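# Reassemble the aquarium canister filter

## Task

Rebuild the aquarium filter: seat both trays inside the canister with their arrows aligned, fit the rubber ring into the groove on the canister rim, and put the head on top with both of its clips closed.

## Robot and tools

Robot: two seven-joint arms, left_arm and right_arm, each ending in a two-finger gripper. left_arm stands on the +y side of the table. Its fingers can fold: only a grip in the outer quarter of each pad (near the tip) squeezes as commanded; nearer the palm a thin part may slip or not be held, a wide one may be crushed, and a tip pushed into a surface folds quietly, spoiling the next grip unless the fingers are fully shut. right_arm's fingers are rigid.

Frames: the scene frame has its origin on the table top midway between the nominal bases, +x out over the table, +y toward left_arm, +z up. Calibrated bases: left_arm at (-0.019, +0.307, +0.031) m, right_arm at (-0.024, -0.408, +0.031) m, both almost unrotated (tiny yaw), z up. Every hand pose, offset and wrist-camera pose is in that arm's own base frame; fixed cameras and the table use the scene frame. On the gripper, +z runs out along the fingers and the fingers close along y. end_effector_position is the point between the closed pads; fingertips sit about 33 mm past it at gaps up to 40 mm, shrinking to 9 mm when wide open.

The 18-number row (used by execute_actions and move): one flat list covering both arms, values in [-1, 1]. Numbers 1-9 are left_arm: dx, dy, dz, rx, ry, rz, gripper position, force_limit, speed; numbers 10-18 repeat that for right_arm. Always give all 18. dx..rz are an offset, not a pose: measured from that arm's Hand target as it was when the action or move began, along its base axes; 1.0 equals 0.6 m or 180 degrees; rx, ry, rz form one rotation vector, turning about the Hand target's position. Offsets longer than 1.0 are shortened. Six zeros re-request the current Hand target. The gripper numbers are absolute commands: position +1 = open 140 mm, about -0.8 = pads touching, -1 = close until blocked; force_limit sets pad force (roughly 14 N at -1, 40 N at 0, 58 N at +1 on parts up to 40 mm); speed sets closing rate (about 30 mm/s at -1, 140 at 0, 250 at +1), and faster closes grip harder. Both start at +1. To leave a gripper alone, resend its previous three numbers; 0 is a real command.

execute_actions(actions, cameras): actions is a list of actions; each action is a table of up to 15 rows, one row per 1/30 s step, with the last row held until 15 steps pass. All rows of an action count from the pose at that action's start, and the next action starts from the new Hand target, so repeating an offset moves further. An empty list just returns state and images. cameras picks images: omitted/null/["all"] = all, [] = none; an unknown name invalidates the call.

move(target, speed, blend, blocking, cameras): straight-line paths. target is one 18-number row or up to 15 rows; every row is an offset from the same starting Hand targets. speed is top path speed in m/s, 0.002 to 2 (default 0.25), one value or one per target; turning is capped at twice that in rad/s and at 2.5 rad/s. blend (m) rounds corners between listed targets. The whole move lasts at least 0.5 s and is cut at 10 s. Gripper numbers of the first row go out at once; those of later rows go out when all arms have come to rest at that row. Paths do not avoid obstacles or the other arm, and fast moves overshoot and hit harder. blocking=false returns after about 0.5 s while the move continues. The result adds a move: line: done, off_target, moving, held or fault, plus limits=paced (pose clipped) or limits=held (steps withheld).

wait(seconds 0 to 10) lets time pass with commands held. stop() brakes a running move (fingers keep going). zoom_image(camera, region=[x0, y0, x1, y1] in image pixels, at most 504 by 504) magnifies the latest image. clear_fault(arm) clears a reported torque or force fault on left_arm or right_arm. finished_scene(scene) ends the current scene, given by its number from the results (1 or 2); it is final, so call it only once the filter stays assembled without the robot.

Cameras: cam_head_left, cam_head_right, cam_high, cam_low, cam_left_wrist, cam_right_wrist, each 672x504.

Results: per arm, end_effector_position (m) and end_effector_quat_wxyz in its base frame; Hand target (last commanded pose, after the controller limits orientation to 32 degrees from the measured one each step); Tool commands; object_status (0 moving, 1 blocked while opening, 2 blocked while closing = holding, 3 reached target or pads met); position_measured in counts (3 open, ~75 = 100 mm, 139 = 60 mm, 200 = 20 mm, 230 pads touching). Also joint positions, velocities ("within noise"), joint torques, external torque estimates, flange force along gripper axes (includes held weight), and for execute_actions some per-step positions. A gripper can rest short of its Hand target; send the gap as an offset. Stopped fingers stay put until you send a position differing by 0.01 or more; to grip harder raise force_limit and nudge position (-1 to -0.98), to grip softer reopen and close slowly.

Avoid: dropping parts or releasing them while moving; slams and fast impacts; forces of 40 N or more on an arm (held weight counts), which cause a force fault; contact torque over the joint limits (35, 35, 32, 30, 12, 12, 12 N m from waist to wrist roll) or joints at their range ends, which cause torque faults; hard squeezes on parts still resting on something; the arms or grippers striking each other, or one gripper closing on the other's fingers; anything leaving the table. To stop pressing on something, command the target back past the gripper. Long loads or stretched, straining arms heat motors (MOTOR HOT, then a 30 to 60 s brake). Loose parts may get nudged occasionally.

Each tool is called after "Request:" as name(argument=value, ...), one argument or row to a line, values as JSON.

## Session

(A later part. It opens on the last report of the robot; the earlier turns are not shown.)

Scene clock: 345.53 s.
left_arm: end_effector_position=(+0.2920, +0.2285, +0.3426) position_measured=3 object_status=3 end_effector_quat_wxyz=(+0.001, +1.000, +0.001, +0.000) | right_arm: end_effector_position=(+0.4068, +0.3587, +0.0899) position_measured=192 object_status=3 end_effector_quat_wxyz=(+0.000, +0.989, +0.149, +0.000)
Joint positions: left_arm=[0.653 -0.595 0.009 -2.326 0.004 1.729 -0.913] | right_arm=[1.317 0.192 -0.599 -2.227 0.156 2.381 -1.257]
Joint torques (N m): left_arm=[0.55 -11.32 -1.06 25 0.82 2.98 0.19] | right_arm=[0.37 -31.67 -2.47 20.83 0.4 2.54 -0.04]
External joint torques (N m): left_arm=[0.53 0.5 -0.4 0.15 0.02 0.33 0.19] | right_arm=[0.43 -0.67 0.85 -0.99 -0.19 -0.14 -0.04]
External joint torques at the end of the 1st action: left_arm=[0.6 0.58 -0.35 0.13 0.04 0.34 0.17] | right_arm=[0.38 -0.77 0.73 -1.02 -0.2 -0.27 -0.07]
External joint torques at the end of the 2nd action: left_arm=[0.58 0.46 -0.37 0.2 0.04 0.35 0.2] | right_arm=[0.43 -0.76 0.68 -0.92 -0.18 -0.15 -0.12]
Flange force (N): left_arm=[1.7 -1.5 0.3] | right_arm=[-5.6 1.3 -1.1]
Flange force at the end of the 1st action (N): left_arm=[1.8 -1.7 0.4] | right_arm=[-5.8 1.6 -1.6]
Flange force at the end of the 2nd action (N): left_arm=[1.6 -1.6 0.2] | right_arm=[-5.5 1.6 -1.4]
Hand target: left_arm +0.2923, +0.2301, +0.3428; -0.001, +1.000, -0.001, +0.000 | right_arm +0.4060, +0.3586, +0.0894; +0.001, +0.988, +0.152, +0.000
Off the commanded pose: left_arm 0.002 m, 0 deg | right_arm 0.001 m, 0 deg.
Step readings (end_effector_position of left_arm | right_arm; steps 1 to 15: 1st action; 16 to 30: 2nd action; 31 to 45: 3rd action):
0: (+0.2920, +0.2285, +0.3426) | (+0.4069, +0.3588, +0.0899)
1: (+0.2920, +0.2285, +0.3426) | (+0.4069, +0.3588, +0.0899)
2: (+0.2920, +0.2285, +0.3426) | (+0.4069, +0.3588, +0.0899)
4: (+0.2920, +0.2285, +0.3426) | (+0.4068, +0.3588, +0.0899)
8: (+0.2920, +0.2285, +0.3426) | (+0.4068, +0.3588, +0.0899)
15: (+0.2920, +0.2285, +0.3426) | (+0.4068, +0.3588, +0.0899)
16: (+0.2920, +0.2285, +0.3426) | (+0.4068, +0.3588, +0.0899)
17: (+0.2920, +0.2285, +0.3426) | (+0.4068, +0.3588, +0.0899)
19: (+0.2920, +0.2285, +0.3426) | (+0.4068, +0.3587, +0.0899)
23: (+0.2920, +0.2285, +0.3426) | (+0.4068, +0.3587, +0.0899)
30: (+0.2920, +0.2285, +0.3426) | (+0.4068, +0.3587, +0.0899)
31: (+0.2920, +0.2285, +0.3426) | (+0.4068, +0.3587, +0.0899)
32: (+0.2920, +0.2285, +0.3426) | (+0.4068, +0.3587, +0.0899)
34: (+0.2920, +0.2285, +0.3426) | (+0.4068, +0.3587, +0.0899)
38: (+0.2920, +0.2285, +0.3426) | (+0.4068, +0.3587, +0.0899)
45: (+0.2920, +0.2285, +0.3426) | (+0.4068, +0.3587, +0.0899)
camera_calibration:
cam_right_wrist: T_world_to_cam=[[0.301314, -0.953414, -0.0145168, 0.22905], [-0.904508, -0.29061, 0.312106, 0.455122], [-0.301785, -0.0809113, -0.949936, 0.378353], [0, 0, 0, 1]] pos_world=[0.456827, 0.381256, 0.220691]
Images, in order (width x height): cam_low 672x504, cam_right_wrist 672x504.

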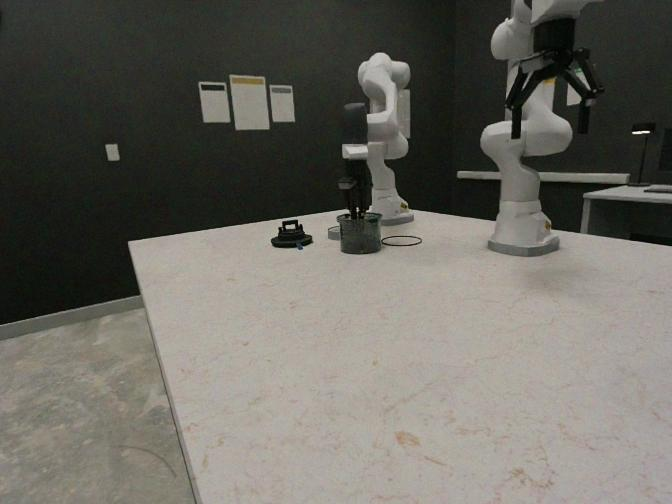

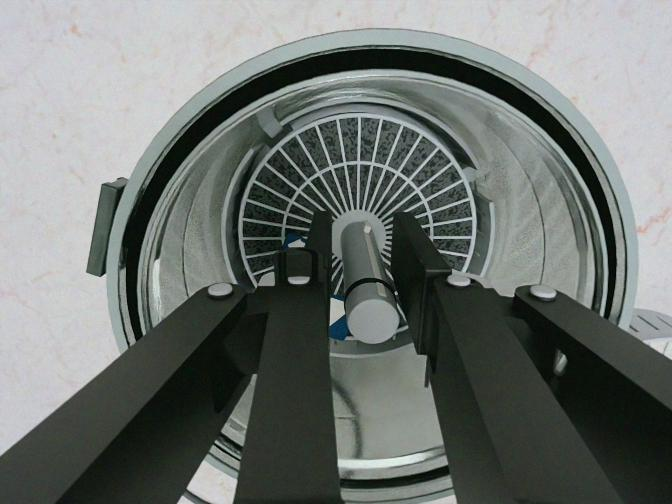

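Request:
move(
  target=[
    [0,0,0,0,0,0,1,1,1,0,0,0.35,0,0,0,-0.5,-0.4,-1],
    [0,0,0,0,0,0,1,1,1,0.01,-0.345,0.36,0,0,-0.0956,-0.5,-0.4,-1],
  ],
  speed=0.25,
  blend=[0.03,0],
  cameras=["cam_right_wrist","cam_head_left"],
)

Request:
zoom_image(
  camera="cam_right_wrist",
  region=[0, 0, 504, 504],
)

Request:
zoom_image(
  camera="cam_head_left",
  region=[280, 190, 440, 340],
)

Scene clock: 361.07 s.
left_arm: end_effector_position=(+0.2921, +0.2285, +0.3426) position_measured=3 object_status=3 end_effector_quat_wxyz=(+0.001, +1.000, +0.001, +0.000) | right_arm: end_effector_position=(+0.4130, +0.1530, +0.3061) position_measured=192 object_status=3 end_effector_quat_wxyz=(-0.002, +1.000, +0.006, +0.001)
Joint positions: left_arm=[0.653 -0.595 0.009 -2.326 0.004 1.729 -0.913] | right_arm=[1.074 -0.474 -0.609 -2.235 -0.271 1.831 -0.993]
Joint velocities: left_arm=[within noise] | right_arm=[0.001 0 0 0 0.002 0 0.005]
Joint torques (N m): left_arm=[0.54 -11.3 -1.11 25.03 0.82 2.99 0.18] | right_arm=[-0.07 -12.82 8.8 23.37 0.53 2.43 0.24]
External joint torques (N m): left_arm=[0.57 0.52 -0.41 0.18 0.02 0.35 0.18] | right_arm=[-0.08 -1.14 1.18 -0.74 -0.27 -0.24 0.24]
Flange force (N): left_arm=[1.8 -1.6 0.3] | right_arm=[-8.4 1.9 0.2]
Hand target: left_arm +0.2923, +0.2301, +0.3428; -0.001, +1.000, -0.001, +0.000 | right_arm +0.4120, +0.1516, +0.3054; +0.001, +1.000, +0.002, +0.000
Off the commanded pose: left_arm 0.002 m, 0 deg | right_arm 0.002 m, 1 deg.
move: done
camera_calibration:
cam_right_wrist: T_world_to_cam=[[0.0185728, -0.999664, -0.0180992, 0.159086], [-0.950219, -0.0232797, 0.310711, 0.311965], [-0.311028, 0.0114274, -0.950332, 0.558891], [0, 0, 0, 1]] pos_world=[0.467312, 0.159908, 0.43708]
Images, in order (width x height): cam_head_left 672x504, cam_right_wrist 672x504.

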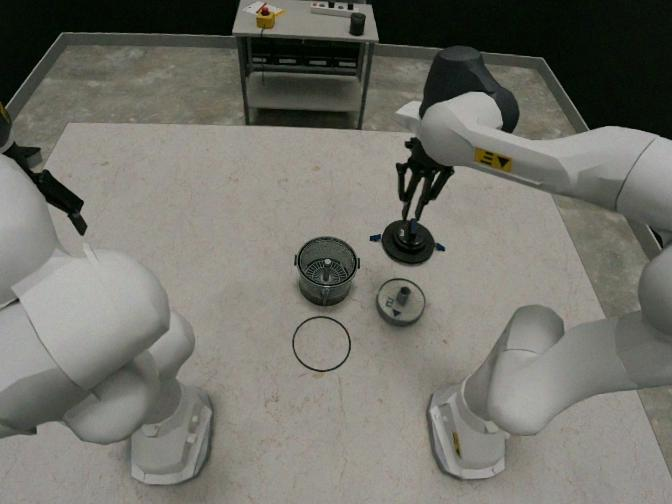

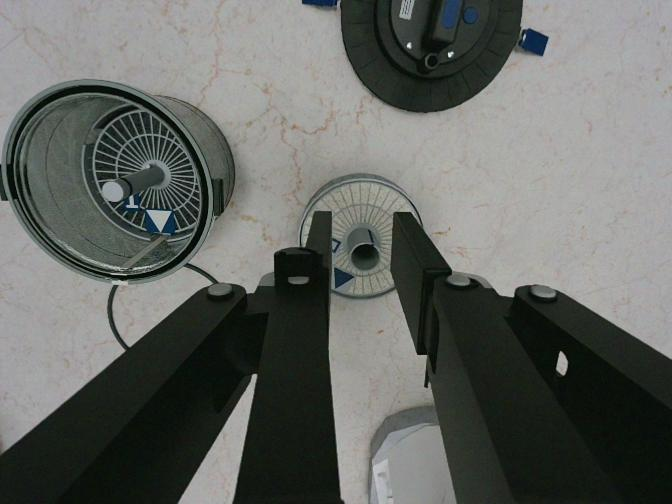

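Scaled by 1.000.

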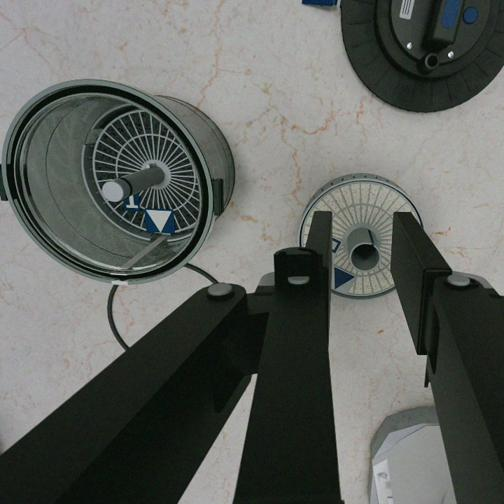

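Scaled by 3.150 from the camera's 672x504 image, which has a finer 960x720 frame.

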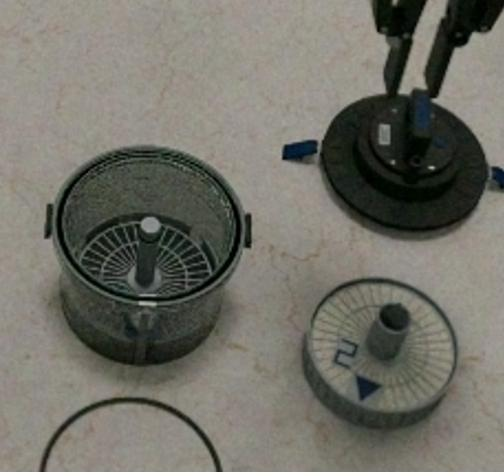

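Request:
move(
  target=[0,0,0,0,0,0,1,1,1,-0.115,-0.025,-0.27,0,0,0,0,-0.4,0],
  speed=0.2,
  cameras=["cam_right_wrist"],
)

Request:
zoom_image(
  camera="cam_right_wrist",
  region=[180, 60, 530, 410],
)

Scene clock: 377.37 s.
left_arm: end_effector_position=(+0.2921, +0.2285, +0.3426) position_measured=3 object_status=3 end_effector_quat_wxyz=(+0.001, +1.000, +0.001, +0.000) | right_arm: end_effector_position=(+0.3423, +0.1366, +0.1439) position_measured=129 object_status=3 end_effector_quat_wxyz=(+0.000, +1.000, +0.005, -0.002)
Joint positions: left_arm=[0.653 -0.595 0.009 -2.326 0.004 1.729 -0.913] | right_arm=[0.983 -0.535 -0.622 -2.721 -0.384 2.231 -0.906]
Joint velocities: left_arm=[within noise] | right_arm=[0.001 0.001 0 -0.001 0.001 0.004 0.003]
Joint torques (N m): left_arm=[0.54 -11.28 -1.17 24.99 0.84 2.98 0.17] | right_arm=[-0.15 -9.56 7.82 20.72 0.51 2.72 0.27]
External joint torques (N m): left_arm=[0.53 0.5 -0.51 0.15 0.04 0.33 0.17] | right_arm=[-0.13 -0.17 1.32 -1 -0.13 0.06 0.27]
Flange force (N): left_arm=[1.8 -1.3 0.3] | right_arm=[-6.1 0.1 -0.3]
Hand target: left_arm +0.2923, +0.2301, +0.3428; -0.001, +1.000, -0.001, +0.000 | right_arm +0.3430, +0.1366, +0.1434; +0.001, +1.000, +0.002, +0.000
Off the commanded pose: left_arm 0.002 m, 0 deg | right_arm 0.001 m, 0 deg.
move: done
camera_calibration:
cam_right_wrist: T_world_to_cam=[[0.0171165, -0.999757, -0.0139085, 0.140979], [-0.948563, -0.020635, 0.315914, 0.29302], [-0.316124, 0.00778576, -0.948686, 0.384842], [0, 0, 0, 1]] pos_world=[0.397193, 0.143995, 0.274486]
Images, in order (width x height): cam_right_wrist 672x504.

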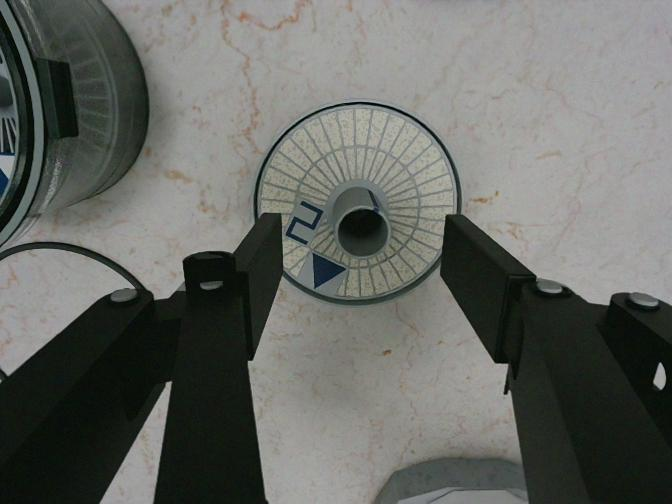

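Scaled by 1.440 from the camera's 672x504 image, which has a finer 960x720 frame.

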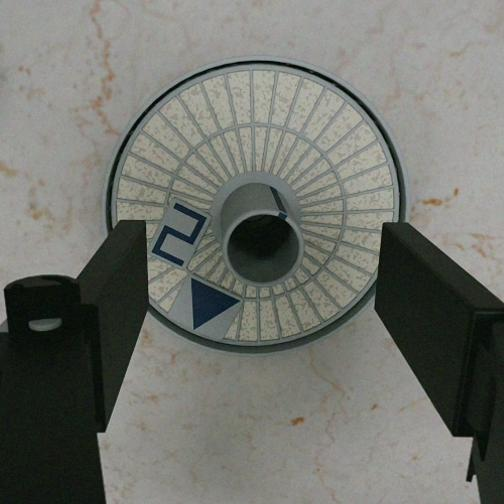

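Request:
move(
  target=[0,0,0,0,0,0,1,1,1,0,-0.005,-0.14,0,0,0,0,-0.4,0],
  speed=0.12,
  cameras=["cam_right_wrist"],
)

Request:
execute_actions(
  actions=[
    [[0,0,0,0,0,0,1,1,1,0,0,0,0,0,0,-1,-0.4,-1]],
    [[0,0,0,0,0,0,1,1,1,0,0,0,0,0,0,-1,-0.4,-1]],
    [[0,0,0,0,0,0,1,1,1,0,0,0,0,0,0,-1,-0.4,-1]],
    [[0,0,0,0,0,0,1,1,1,0,0,0,0,0,0,-1,-0.4,-1]],
    [[0,0,0,0,0,0,1,1,1,0,0,0,0,0,0,-1,-0.4,-1]],
  ],
  cameras=["cam_right_wrist"],
)

Scene clock: 397.90 s.
left_arm: end_effector_position=(+0.2921, +0.2285, +0.3426) position_measured=3 object_status=3 end_effector_quat_wxyz=(+0.001, +1.000, +0.001, +0.000) | right_arm: end_effector_position=(+0.3420, +0.1330, +0.0595) position_measured=129 object_status=3 end_effector_quat_wxyz=(+0.002, +1.000, +0.000, -0.001)
Joint positions: left_arm=[0.653 -0.595 0.009 -2.326 0.004 1.729 -0.913] | right_arm=[1.05 -0.307 -0.748 -2.805 -0.379 2.539 -0.927]
Joint velocities: left_arm=[within noise] | right_arm=[0.001 -0.001 -0.002 0 -0.001 0.004 -0.003]
Joint torques (N m): left_arm=[0.49 -11.29 -1.12 25.02 0.83 2.98 0.19] | right_arm=[1.11 -12.42 5.26 17.91 0.45 2.75 -0.28]
External joint torques (N m): left_arm=[0.5 0.51 -0.44 0.19 0.03 0.34 0.19] | right_arm=[1.05 -0.16 0.91 -0.51 -0.01 0.11 -0.28]
Flange force (N): left_arm=[1.8 -1.5 0.3] | right_arm=[-0.9 -2.0 0.5]
Hand target: left_arm +0.2923, +0.2301, +0.3428; -0.001, +1.000, -0.001, +0.000 | right_arm +0.3430, +0.1336, +0.0594; +0.001, +1.000, +0.002, +0.000
Off the commanded pose: left_arm 0.002 m, 0 deg | right_arm 0.001 m, 0 deg.
move: done
camera_calibration:
cam_right_wrist: T_world_to_cam=[[0.00678997, -0.999928, -0.00984859, 0.139534], [-0.949188, -0.00954366, 0.314565, 0.31814], [-0.314636, 0.00721228, -0.949185, 0.304265], [0, 0, 0, 1]] pos_world=[0.39676, 0.140366, 0.190103]
Images, in order (width x height): cam_right_wrist 672x504.

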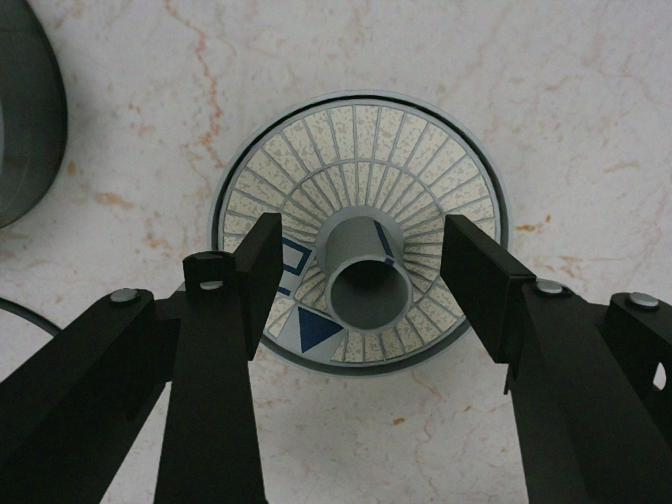

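Scene clock: 400.60 s.
left_arm: end_effector_position=(+0.2921, +0.2285, +0.3426) position_measured=3 object_status=3 end_effector_quat_wxyz=(+0.001, +1.000, +0.001, +0.000) | right_arm: end_effector_position=(+0.3424, +0.1334, +0.0596) position_measured=182 object_status=2 end_effector_quat_wxyz=(+0.002, +1.000, +0.000, -0.001)
Joint positions: left_arm=[0.653 -0.595 0.009 -2.326 0.004 1.729 -0.913] | right_arm=[1.053 -0.307 -0.752 -2.804 -0.379 2.539 -0.928]
Joint torques (N m): left_arm=[0.51 -11.3 -1.12 24.99 0.83 2.99 0.21] | right_arm=[0.78 -12.46 4.57 17.71 0.32 2.64 -0.18]
External joint torques (N m): left_arm=[0.54 0.48 -0.41 0.16 0.03 0.35 0.21] | right_arm=[0.78 -0.23 0.25 -0.73 -0.14 0 -0.18]
External joint torques at the end of the 1st action: left_arm=[0.62 0.51 -0.32 0.13 0.03 0.34 0.18] | right_arm=[1.04 -0.52 0.19 -0.41 -0.04 0.05 -0.23]
External joint torques at the end of the 2nd action: left_arm=[0.56 0.64 -0.43 0.08 0.04 0.33 0.21] | right_arm=[0.5 -0.6 0.13 -0.31 -0.03 0.02 -0.23]
External joint torques at the end of the 3rd action: left_arm=[0.54 0.58 -0.43 0.1 0.04 0.34 0.19] | right_arm=[0.76 -0.11 0.2 -0.78 -0.15 0.01 -0.16]
External joint torques at the end of the 4th action: left_arm=[0.49 0.54 -0.43 0.17 0.04 0.35 0.19] | right_arm=[0.7 -0.2 0.21 -0.73 -0.13 0 -0.26]
Flange force (N): left_arm=[1.6 -1.5 0.4] | right_arm=[-1.6 -0.4 0.3]
Flange force at the end of the 1st action (N): left_arm=[1.5 -1.6 0.4] | right_arm=[-0.6 -0.9 -0.1]
Flange force at the end of the 2nd action (N): left_arm=[1.9 -1.7 0.5] | right_arm=[-1.4 0.3 -1.2]
Flange force at the end of the 3rd action (N): left_arm=[1.8 -1.5 0.5] | right_arm=[-1.4 -0.5 0.8]
Flange force at the end of the 4th action (N): left_arm=[1.9 -1.5 0.3] | right_arm=[-1.3 -0.2 0.5]
Hand target: left_arm +0.2923, +0.2301, +0.3428; -0.001, +1.000, -0.001, +0.000 | right_arm +0.3430, +0.1336, +0.0594; +0.001, +1.000, +0.002, +0.000
Off the commanded pose: left_arm 0.002 m, 0 deg | right_arm 0.001 m, 0 deg.
Step readings (end_effector_position of left_arm | right_arm; steps 1 to 15: 1st action; 16 to 30: 2nd action; 31 to 45: 3rd action; 46 to 60: 4th action; 61 to 75: 5th action):
0: (+0.2921, +0.2285, +0.3426) | (+0.3420, +0.1330, +0.0595)
1: (+0.2921, +0.2285, +0.3426) | (+0.3420, +0.1330, +0.0595)
2: (+0.2921, +0.2285, +0.3426) | (+0.3420, +0.1330, +0.0595)
4: (+0.2921, +0.2285, +0.3426) | (+0.3420, +0.1331, +0.0595)
8: (+0.2921, +0.2285, +0.3426) | (+0.3420, +0.1331, +0.0594)
15: (+0.2921, +0.2285, +0.3426) | (+0.3420, +0.1331, +0.0594)
16: (+0.2921, +0.2285, +0.3426) | (+0.3420, +0.1331, +0.0594)
17: (+0.2921, +0.2285, +0.3426) | (+0.3420, +0.1332, +0.0594)
19: (+0.2921, +0.2285, +0.3426) | (+0.3420, +0.1332, +0.0594)
23: (+0.2921, +0.2285, +0.3426) | (+0.3420, +0.1332, +0.0594)
30: (+0.2921, +0.2285, +0.3426) | (+0.3420, +0.1332, +0.0594)
31: (+0.2921, +0.2285, +0.3426) | (+0.3420, +0.1332, +0.0594)
32: (+0.2921, +0.2285, +0.3426) | (+0.3420, +0.1332, +0.0594)
34: (+0.2921, +0.2285, +0.3426) | (+0.3422, +0.1332, +0.0594)
38: (+0.2921, +0.2285, +0.3426) | (+0.3423, +0.1333, +0.0596)
45: (+0.2921, +0.2285, +0.3426) | (+0.3424, +0.1333, +0.0596)
46: (+0.2921, +0.2285, +0.3426) | (+0.3424, +0.1333, +0.0596)
47: (+0.2921, +0.2285, +0.3426) | (+0.3424, +0.1333, +0.0596)
49: (+0.2921, +0.2285, +0.3426) | (+0.3424, +0.1333, +0.0596)
53: (+0.2921, +0.2285, +0.3426) | (+0.3424, +0.1333, +0.0596)
60: (+0.2921, +0.2285, +0.3426) | (+0.3424, +0.1334, +0.0596)
61: (+0.2921, +0.2285, +0.3426) | (+0.3424, +0.1334, +0.0596)
62: (+0.2921, +0.2285, +0.3426) | (+0.3424, +0.1334, +0.0596)
64: (+0.2921, +0.2285, +0.3426) | (+0.3424, +0.1334, +0.0596)
68: (+0.2921, +0.2285, +0.3426) | (+0.3424, +0.1334, +0.0596)
75: (+0.2921, +0.2285, +0.3426) | (+0.3424, +0.1334, +0.0596)
camera_calibration:
cam_right_wrist: T_world_to_cam=[[0.00734843, -0.999913, -0.010991, 0.139731], [-0.949341, -0.0104291, 0.314074, 0.318742], [-0.314161, 0.00812626, -0.949335, 0.304289], [0, 0, 0, 1]] pos_world=[0.397164, 0.14057, 0.190299]
Images, in order (width x height): cam_right_wrist 672x504.

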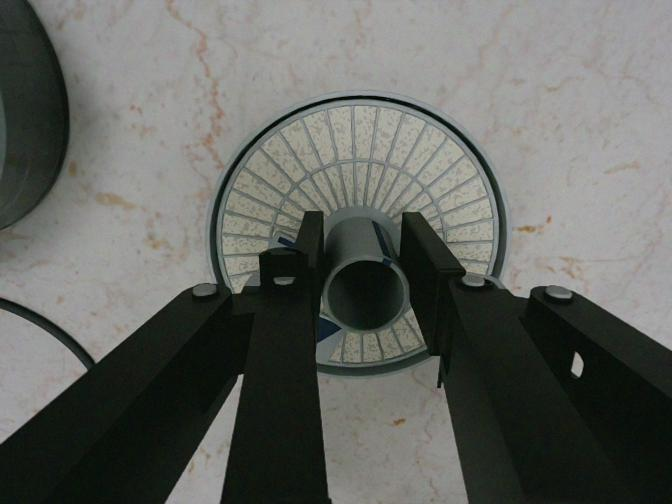

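Request:
move(
  target=[
    [0,0,0,0,0,0,1,1,1,0,0,0.3,0,0,0,-1,-0.4,-1],
    [0,0,0,0,0,0,1,1,1,0.1055,0.375,0.3,0,0,0.143,-1,-0.4,-1],
  ],
  speed=0.2,
  blend=[0.02,0],
)

Request:
zoom_image(
  camera="cam_low",
  region=[310, 170, 400, 270],
)

Request:
zoom_image(
  camera="cam_high",
  region=[200, 170, 310, 290],
)

Request:
zoom_image(
  camera="cam_head_left",
  region=[280, 190, 380, 320],
)

Request:
zoom_image(
  camera="cam_head_right",
  region=[270, 190, 380, 320],
)

Request:
zoom_image(
  camera="cam_right_wrist",
  region=[180, 20, 530, 370],
)

Scene clock: 415.20 s.
left_arm: end_effector_position=(+0.2921, +0.2285, +0.3426) position_measured=3 object_status=3 end_effector_quat_wxyz=(+0.001, +1.000, +0.001, +0.000) | right_arm: end_effector_position=(+0.4062, +0.3595, +0.2395) position_measured=182 object_status=2 end_effector_quat_wxyz=(+0.002, +0.975, +0.223, +0.002)
Joint positions: left_arm=[0.653 -0.595 0.009 -2.326 0.004 1.729 -0.913] | right_arm=[1.337 -0.039 -0.603 -2.055 -0.03 2.025 -1.273]
Joint velocities: left_arm=[within noise] | right_arm=[-0.001 0.001 -0.001 0 -0.001 -0.001 -0.007]
Joint torques (N m): left_arm=[0.49 -11.29 -1.1 24.95 0.83 2.99 0.25] | right_arm=[0.12 -26.91 1.02 25.07 1.04 2.46 -0.2]
External joint torques (N m): left_arm=[0.45 0.56 -0.49 0.06 0.03 0.34 0.25] | right_arm=[0.06 -0.89 0.28 0.45 0.28 -0.2 -0.2]
Flange force (N): left_arm=[1.7 -1.4 0.6] | right_arm=[-0.7 0.2 -1.9]
Hand target: left_arm +0.2923, +0.2301, +0.3428; -0.001, +1.000, -0.001, +0.000 | right_arm +0.4063, +0.3586, +0.2394; +0.001, +0.974, +0.225, +0.000
Off the commanded pose: left_arm 0.002 m, 0 deg | right_arm 0.001 m, 0 deg.
move: done
camera_calibration:
cam_left_wrist: T_world_to_cam=[[-0.00933188, -0.99993, -0.00721924, 0.240469], [-0.941249, 0.00634647, 0.337653, 0.161541], [-0.337583, 0.00994604, -0.941243, 0.562406], [0, 0, 0, 1]] pos_world=[0.344153, 0.233833, 0.476552]
cam_right_wrist: T_world_to_cam=[[0.441101, -0.897392, -0.0108311, 0.154325], [-0.851922, -0.422485, 0.309412, 0.434884], [-0.28224, -0.127254, -0.950866, 0.529407], [0, 0, 0, 1]] pos_world=[0.451834, 0.389592, 0.370509]

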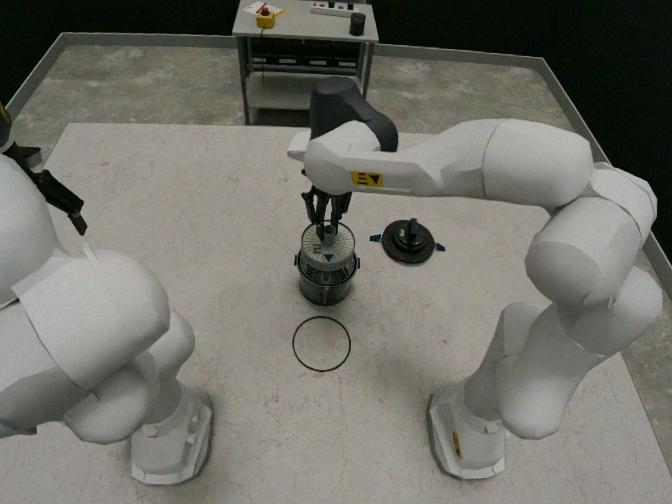

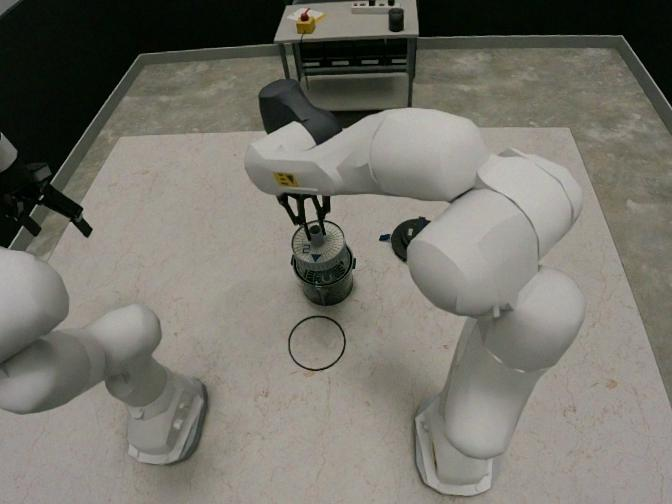

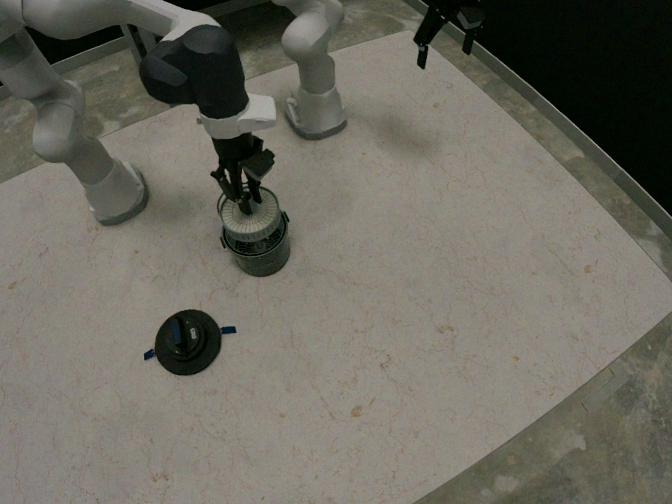

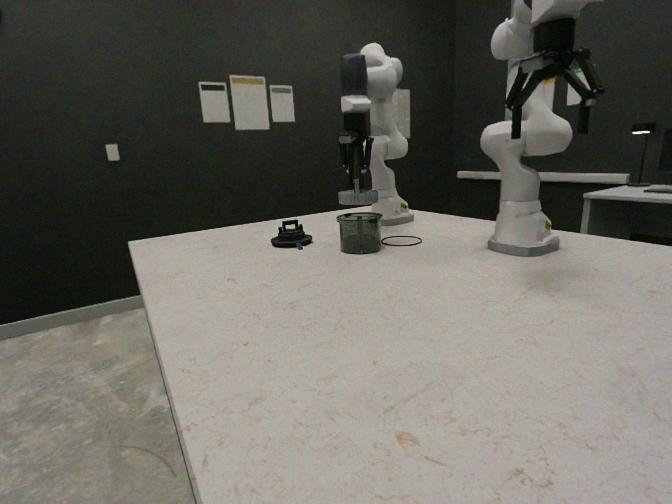

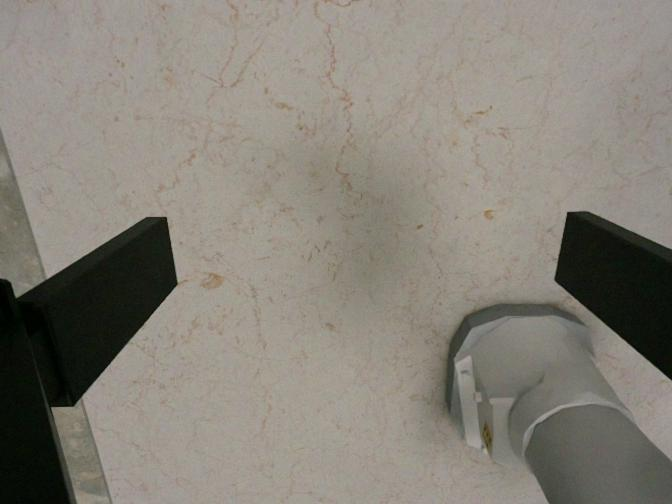

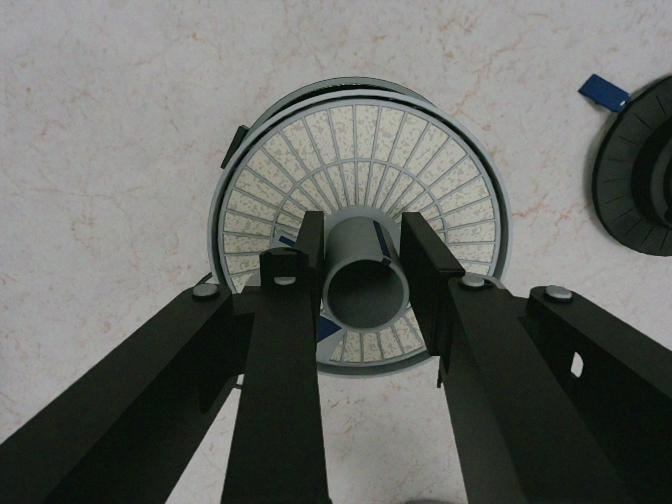

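Scaled by 5.040 from the camera's 672x504 image, which has a finer 960x720 frame.

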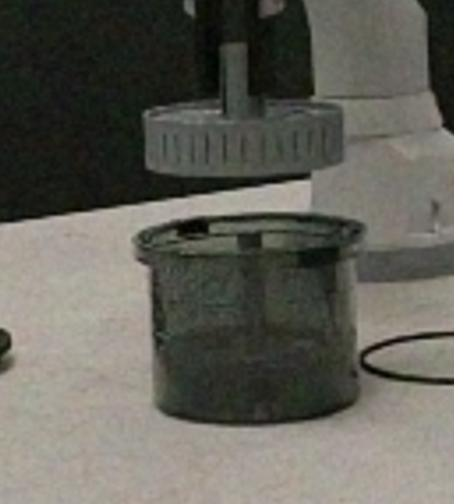

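Scaled by 4.200 from the camera's 672x504 image, which has a finer 960x720 frame.

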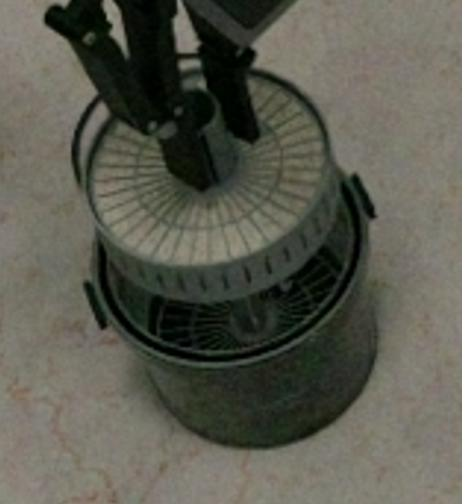

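Scaled by 3.877 from the camera's 672x504 image, which has a finer 960x720 frame.

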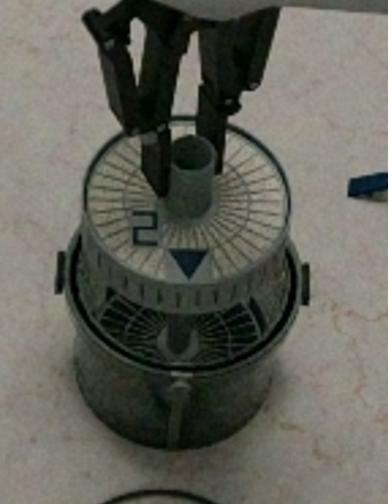

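Scaled by 3.877 from the camera's 672x504 image, which has a finer 960x720 frame.

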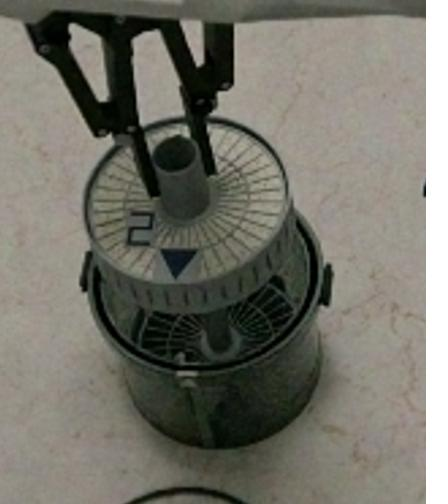

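Scaled by 1.440 from the camera's 672x504 image, which has a finer 960x720 frame.

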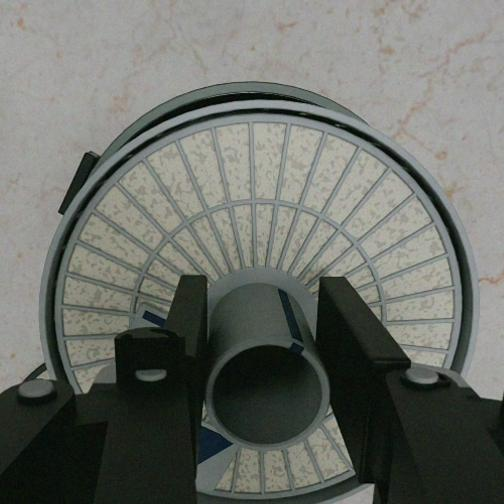

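Request:
move(
  target=[0,0,0,0,0,0,1,1,1,0.001,0,-0.09,0,0,-0.011,-1,-0.4,-1],
  speed=0.06,
  cameras=["cam_low","cam_high","cam_head_left","cam_head_right"],
)

Request:
zoom_image(
  camera="cam_low",
  region=[310, 170, 400, 270],
)

Request:
zoom_image(
  camera="cam_high",
  region=[200, 170, 310, 290],
)

Request:
zoom_image(
  camera="cam_head_left",
  region=[280, 190, 380, 320],
)

Request:
zoom_image(
  camera="cam_head_right",
  region=[270, 190, 380, 320],
)

Scene clock: 431.07 s.
left_arm: end_effector_position=(+0.2921, +0.2285, +0.3426) position_measured=3 object_status=3 end_effector_quat_wxyz=(+0.001, +1.000, +0.001, +0.000) | right_arm: end_effector_position=(+0.4052, +0.3569, +0.1868) position_measured=182 object_status=0 end_effector_quat_wxyz=(+0.004, +0.978, +0.209, -0.002)
Joint positions: left_arm=[0.653 -0.595 0.009 -2.326 0.004 1.729 -0.913] | right_arm=[1.329 0.022 -0.608 -2.133 0.01 2.143 -1.275]
Joint velocities: left_arm=[within noise] | right_arm=[0 0 0.002 -0.001 0.001 0.005 -0.001]
Joint torques (N m): left_arm=[0.53 -11.31 -1.11 24.98 0.83 2.97 0.21] | right_arm=[0.22 -26.91 0.65 22.71 1.42 3.72 0.01]
External joint torques (N m): left_arm=[0.48 0.51 -0.51 0.1 0.02 0.32 0.21] | right_arm=[0.01 0.5 0.82 -1.28 0.7 1.07 0.01]
Flange force (N): left_arm=[1.7 -1.3 0.4] | right_arm=[-2.2 -0.1 5.7]
Hand target: left_arm +0.2923, +0.2301, +0.3428; -0.001, +1.000, -0.001, +0.000 | right_arm +0.4069, +0.3586, +0.1854; +0.001, +0.978, +0.208, +0.000
Off the commanded pose: left_arm 0.002 m, 0 deg | right_arm 0.003 m, 0 deg.
move: done
Images, in order (width x height): cam_head_left 672x504, cam_head_right 672x504, cam_high 672x504, cam_low 672x504.

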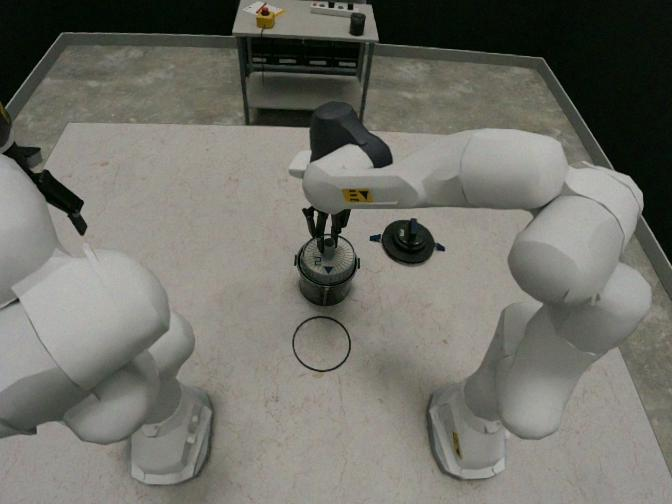

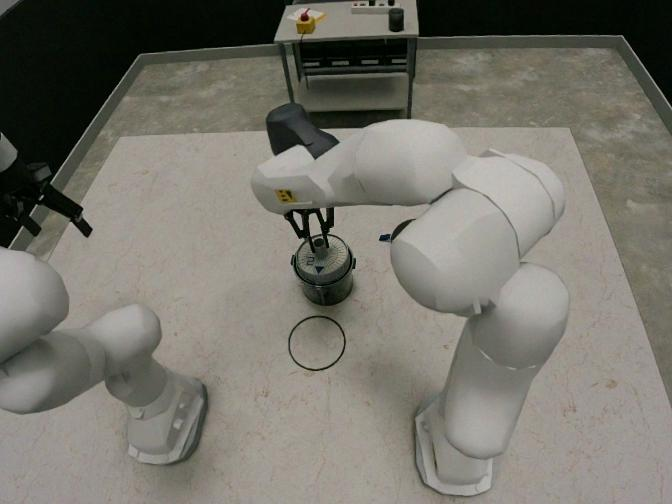

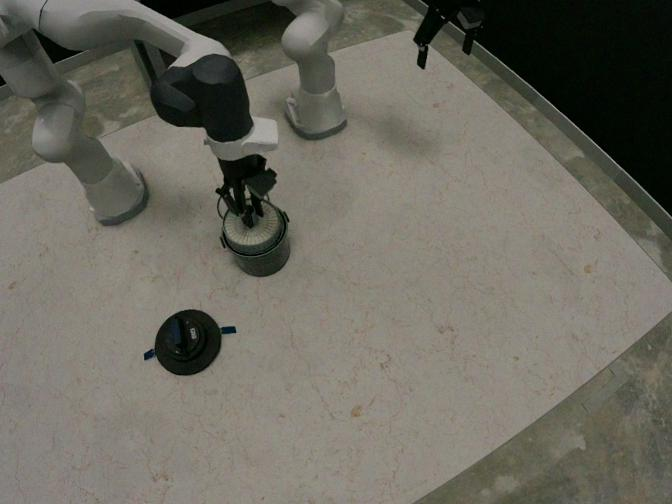

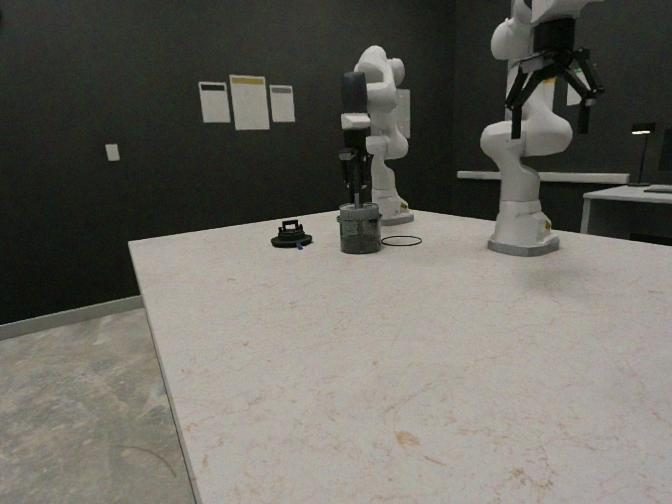

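Scaled by 5.040 from the camera's 672x504 image, which has a finer 960x720 frame.

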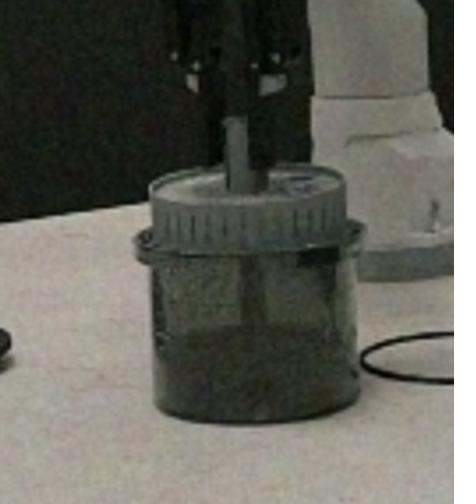

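Scaled by 4.200 from the camera's 672x504 image, which has a finer 960x720 frame.

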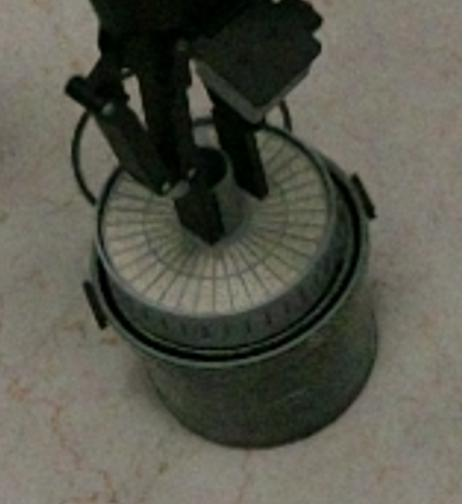

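Scaled by 3.877 from the camera's 672x504 image, which has a finer 960x720 frame.

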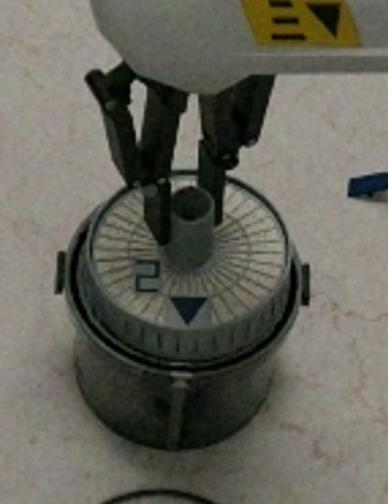

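Scaled by 3.877 from the camera's 672x504 image, which has a finer 960x720 frame.

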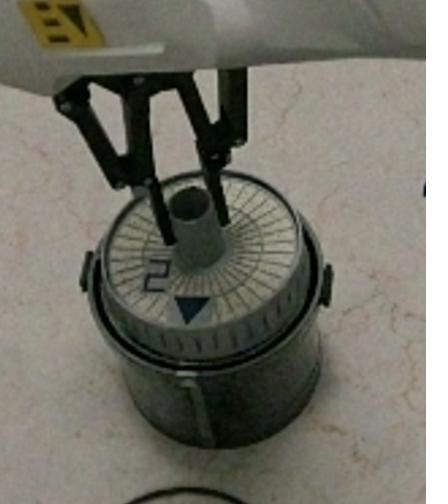

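Request:
move(
  target=[
    [0,0,0,0,0,0,1,1,1,0,0,0.02,0,0,0,-1,-0.4,-1],
    [0,0,0,0,0,0,1,1,1,-0.009,-0.008,0.02,0,0,0,-1,-0.4,-1],
    [0,0,0,0,0,0,1,1,1,-0.009,-0.008,-0.015,0,0,0,-1,-0.4,-1],
  ],
  speed=0.04,
  cameras=["cam_low","cam_right_wrist","cam_head_left","cam_head_right"],
)

Request:
zoom_image(
  camera="cam_low",
  region=[310, 170, 400, 270],
)

Request:
zoom_image(
  camera="cam_right_wrist",
  region=[180, 20, 530, 370],
)

Scene clock: 471.20 s.
left_arm: end_effector_position=(+0.2921, +0.2285, +0.3426) position_measured=3 object_status=3 end_effector_quat_wxyz=(+0.001, +1.000, +0.001, +0.000) | right_arm: end_effector_position=(+0.4052, +0.3547, +0.1867) position_measured=182 object_status=2 end_effector_quat_wxyz=(-0.003, +0.978, +0.208, +0.005)
Joint positions: left_arm=[0.653 -0.595 0.009 -2.326 0.004 1.729 -0.913] | right_arm=[1.328 -0.003 -0.609 -2.163 -0.002 2.172 -1.27]
Joint velocities: left_arm=[within noise] | right_arm=[-0.001 -0.001 -0.001 0.001 0.001 0.003 0.001]
Joint torques (N m): left_arm=[0.53 -11.32 -1.13 24.99 0.83 2.98 0.23] | right_arm=[1.7 -19.96 2.22 17.83 2.01 3.33 -0.04]
External joint torques (N m): left_arm=[0.56 0.49 -0.43 0.15 0.03 0.34 0.23] | right_arm=[1.86 6.6 2.33 -6.06 1.3 0.65 -0.04]
Flange force (N): left_arm=[1.6 -1.5 0.4] | right_arm=[2.2 -4.7 19.9]
Hand target: left_arm +0.2923, +0.2301, +0.3428; -0.001, +1.000, -0.001, +0.000 | right_arm +0.4015, +0.3538, +0.1764; +0.001, +0.978, +0.208, +0.000
Off the commanded pose: left_arm 0.002 m, 0 deg | right_arm 0.011 m, 1 deg.
move: off_target (right_arm)
camera_calibration:
cam_right_wrist: T_world_to_cam=[[0.413559, -0.910295, -0.018193, 0.166999], [-0.865669, -0.399319, 0.301931, 0.446953], [-0.282111, -0.109117, -0.953156, 0.472228], [0, 0, 0, 1]] pos_world=[0.45107, 0.382023, 0.318196]
Images, in order (width x height): cam_head_left 672x504, cam_head_right 672x504, cam_low 672x504, cam_right_wrist 672x504.

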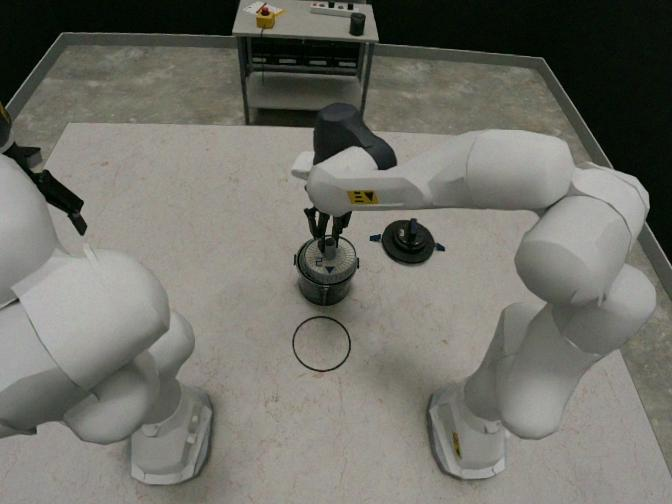

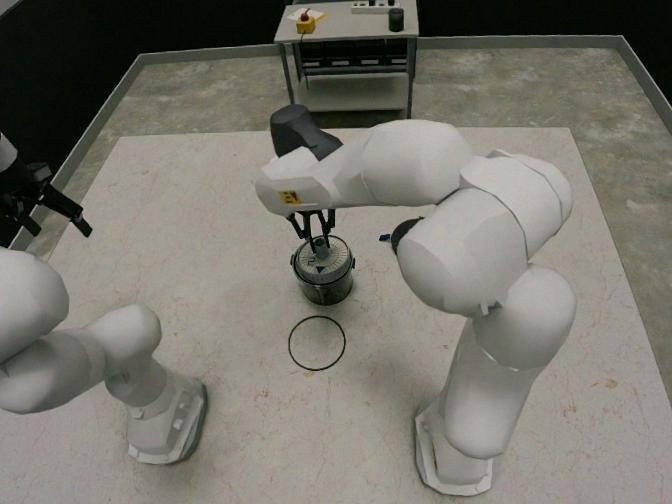

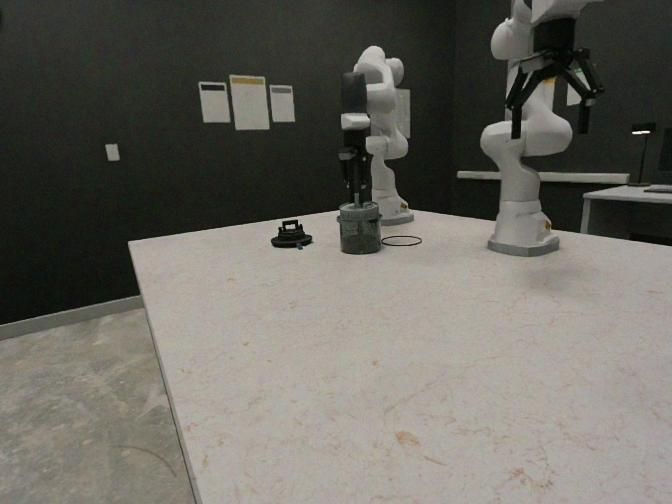

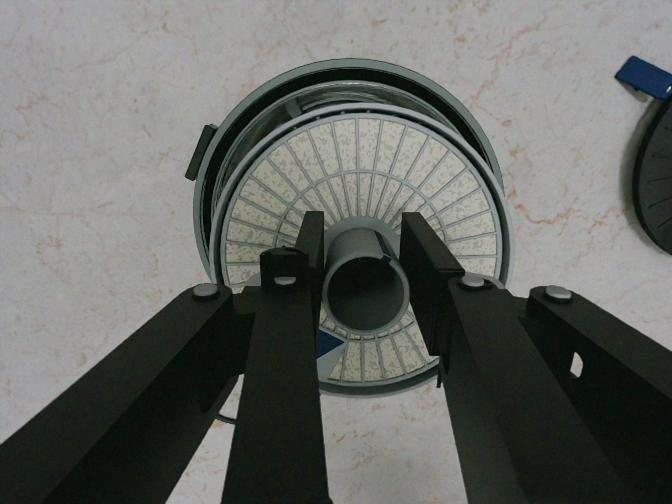

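Scaled by 5.040 from the camera's 672x504 image, which has a finer 960x720 frame.

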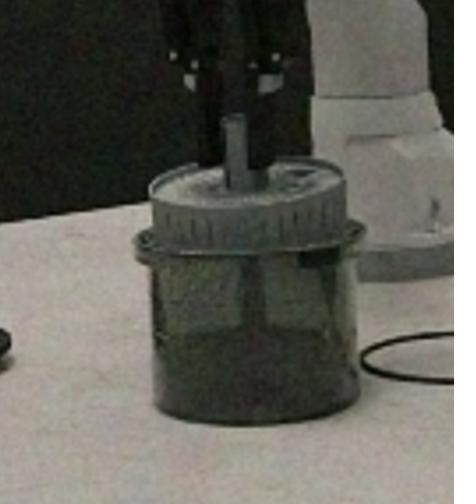

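Scaled by 1.440 from the camera's 672x504 image, which has a finer 960x720 frame.

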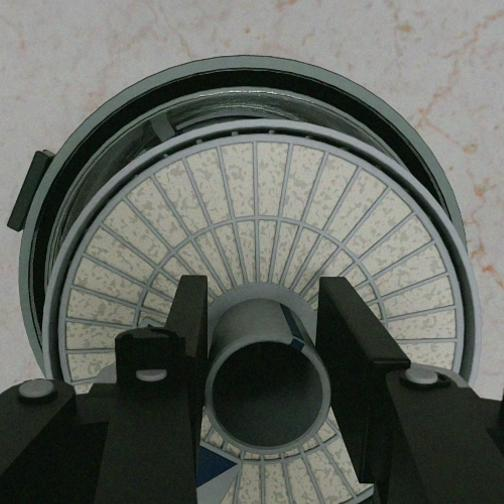

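Request:
move(
  target=[
    [0,0,0,0,0,0,1,1,1,0,0,0.04,0,0,0,-1,-0.4,-1],
    [0.28,-0.55,-0.05,0,0,0,1,1,1,0.0,-0.37,0.22,0,0,0,-1,-0.4,-1],
  ],
  speed=[0.05,0.25],
  cameras=["cam_low","cam_left_wrist","cam_head_left"],
)

Scene clock: 480.60 s.
left_arm: end_effector_position=(+0.4602, -0.0988, +0.3122) position_measured=3 object_status=3 end_effector_quat_wxyz=(-0.002, +1.000, -0.003, -0.001) | right_arm: end_effector_position=(+0.4017, +0.1332, +0.3080) position_measured=182 object_status=2 end_effector_quat_wxyz=(+0.000, +0.979, +0.205, +0.000)
Joint positions: left_arm=[0.637 -0.395 -0.734 -2.129 -0.265 1.818 -1.555] | right_arm=[1.1 -0.556 -0.64 -2.272 -0.33 1.797 -1.37]
Joint velocities: left_arm=[0 -0.001 -0.001 0.001 0.002 -0.001 -0.007] | right_arm=[within noise]
Joint torques (N m): left_arm=[1.02 -12.03 7.31 24.45 0.59 2.76 -0.14] | right_arm=[0.27 -10.61 9.97 23.85 0.53 2.44 -0.23]
External joint torques (N m): left_arm=[1.15 -0.04 -0.38 0.32 -0.27 0.11 -0.14] | right_arm=[0.29 -2.11 0.97 0.24 -0.31 -0.21 -0.23]
Flange force (N): left_arm=[2.7 0.5 -0.3] | right_arm=[-7.9 -0.1 -2.0]
Hand target: left_arm +0.4603, -0.0999, +0.3128; -0.001, +1.000, -0.001, +0.000 | right_arm +0.4015, +0.1318, +0.3084; +0.001, +0.978, +0.208, +0.000
Off the commanded pose: left_arm 0.001 m, 0 deg | right_arm 0.001 m, 0 deg.
move: done
camera_calibration:
cam_left_wrist: T_world_to_cam=[[-0.0179546, -0.999751, -0.0132316, -0.079547], [-0.940917, 0.0124193, 0.338408, 0.332287], [-0.33816, 0.0185258, -0.940906, 0.594671], [0, 0, 0, 1]] pos_world=[0.512321, -0.0946708, 0.446029]
Images, in order (width x height): cam_head_left 672x504, cam_low 672x504, cam_left_wrist 672x504.

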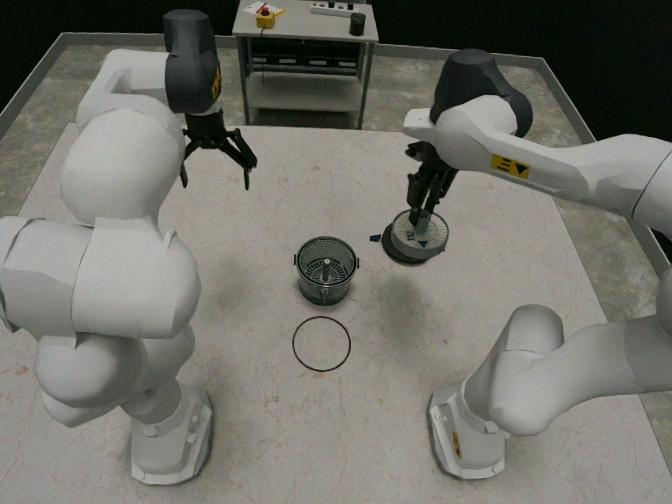

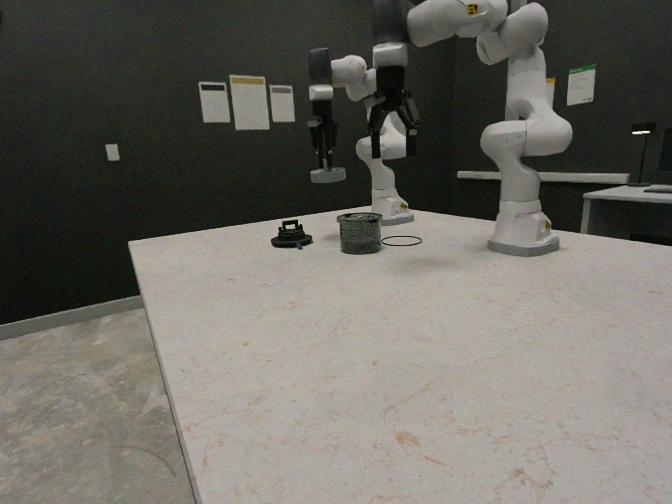

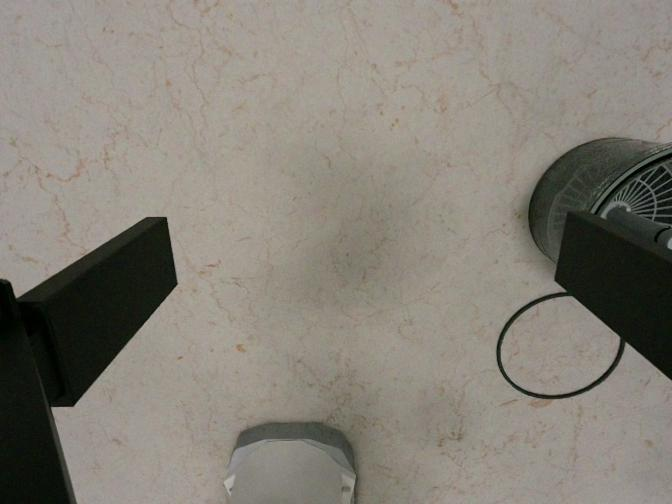

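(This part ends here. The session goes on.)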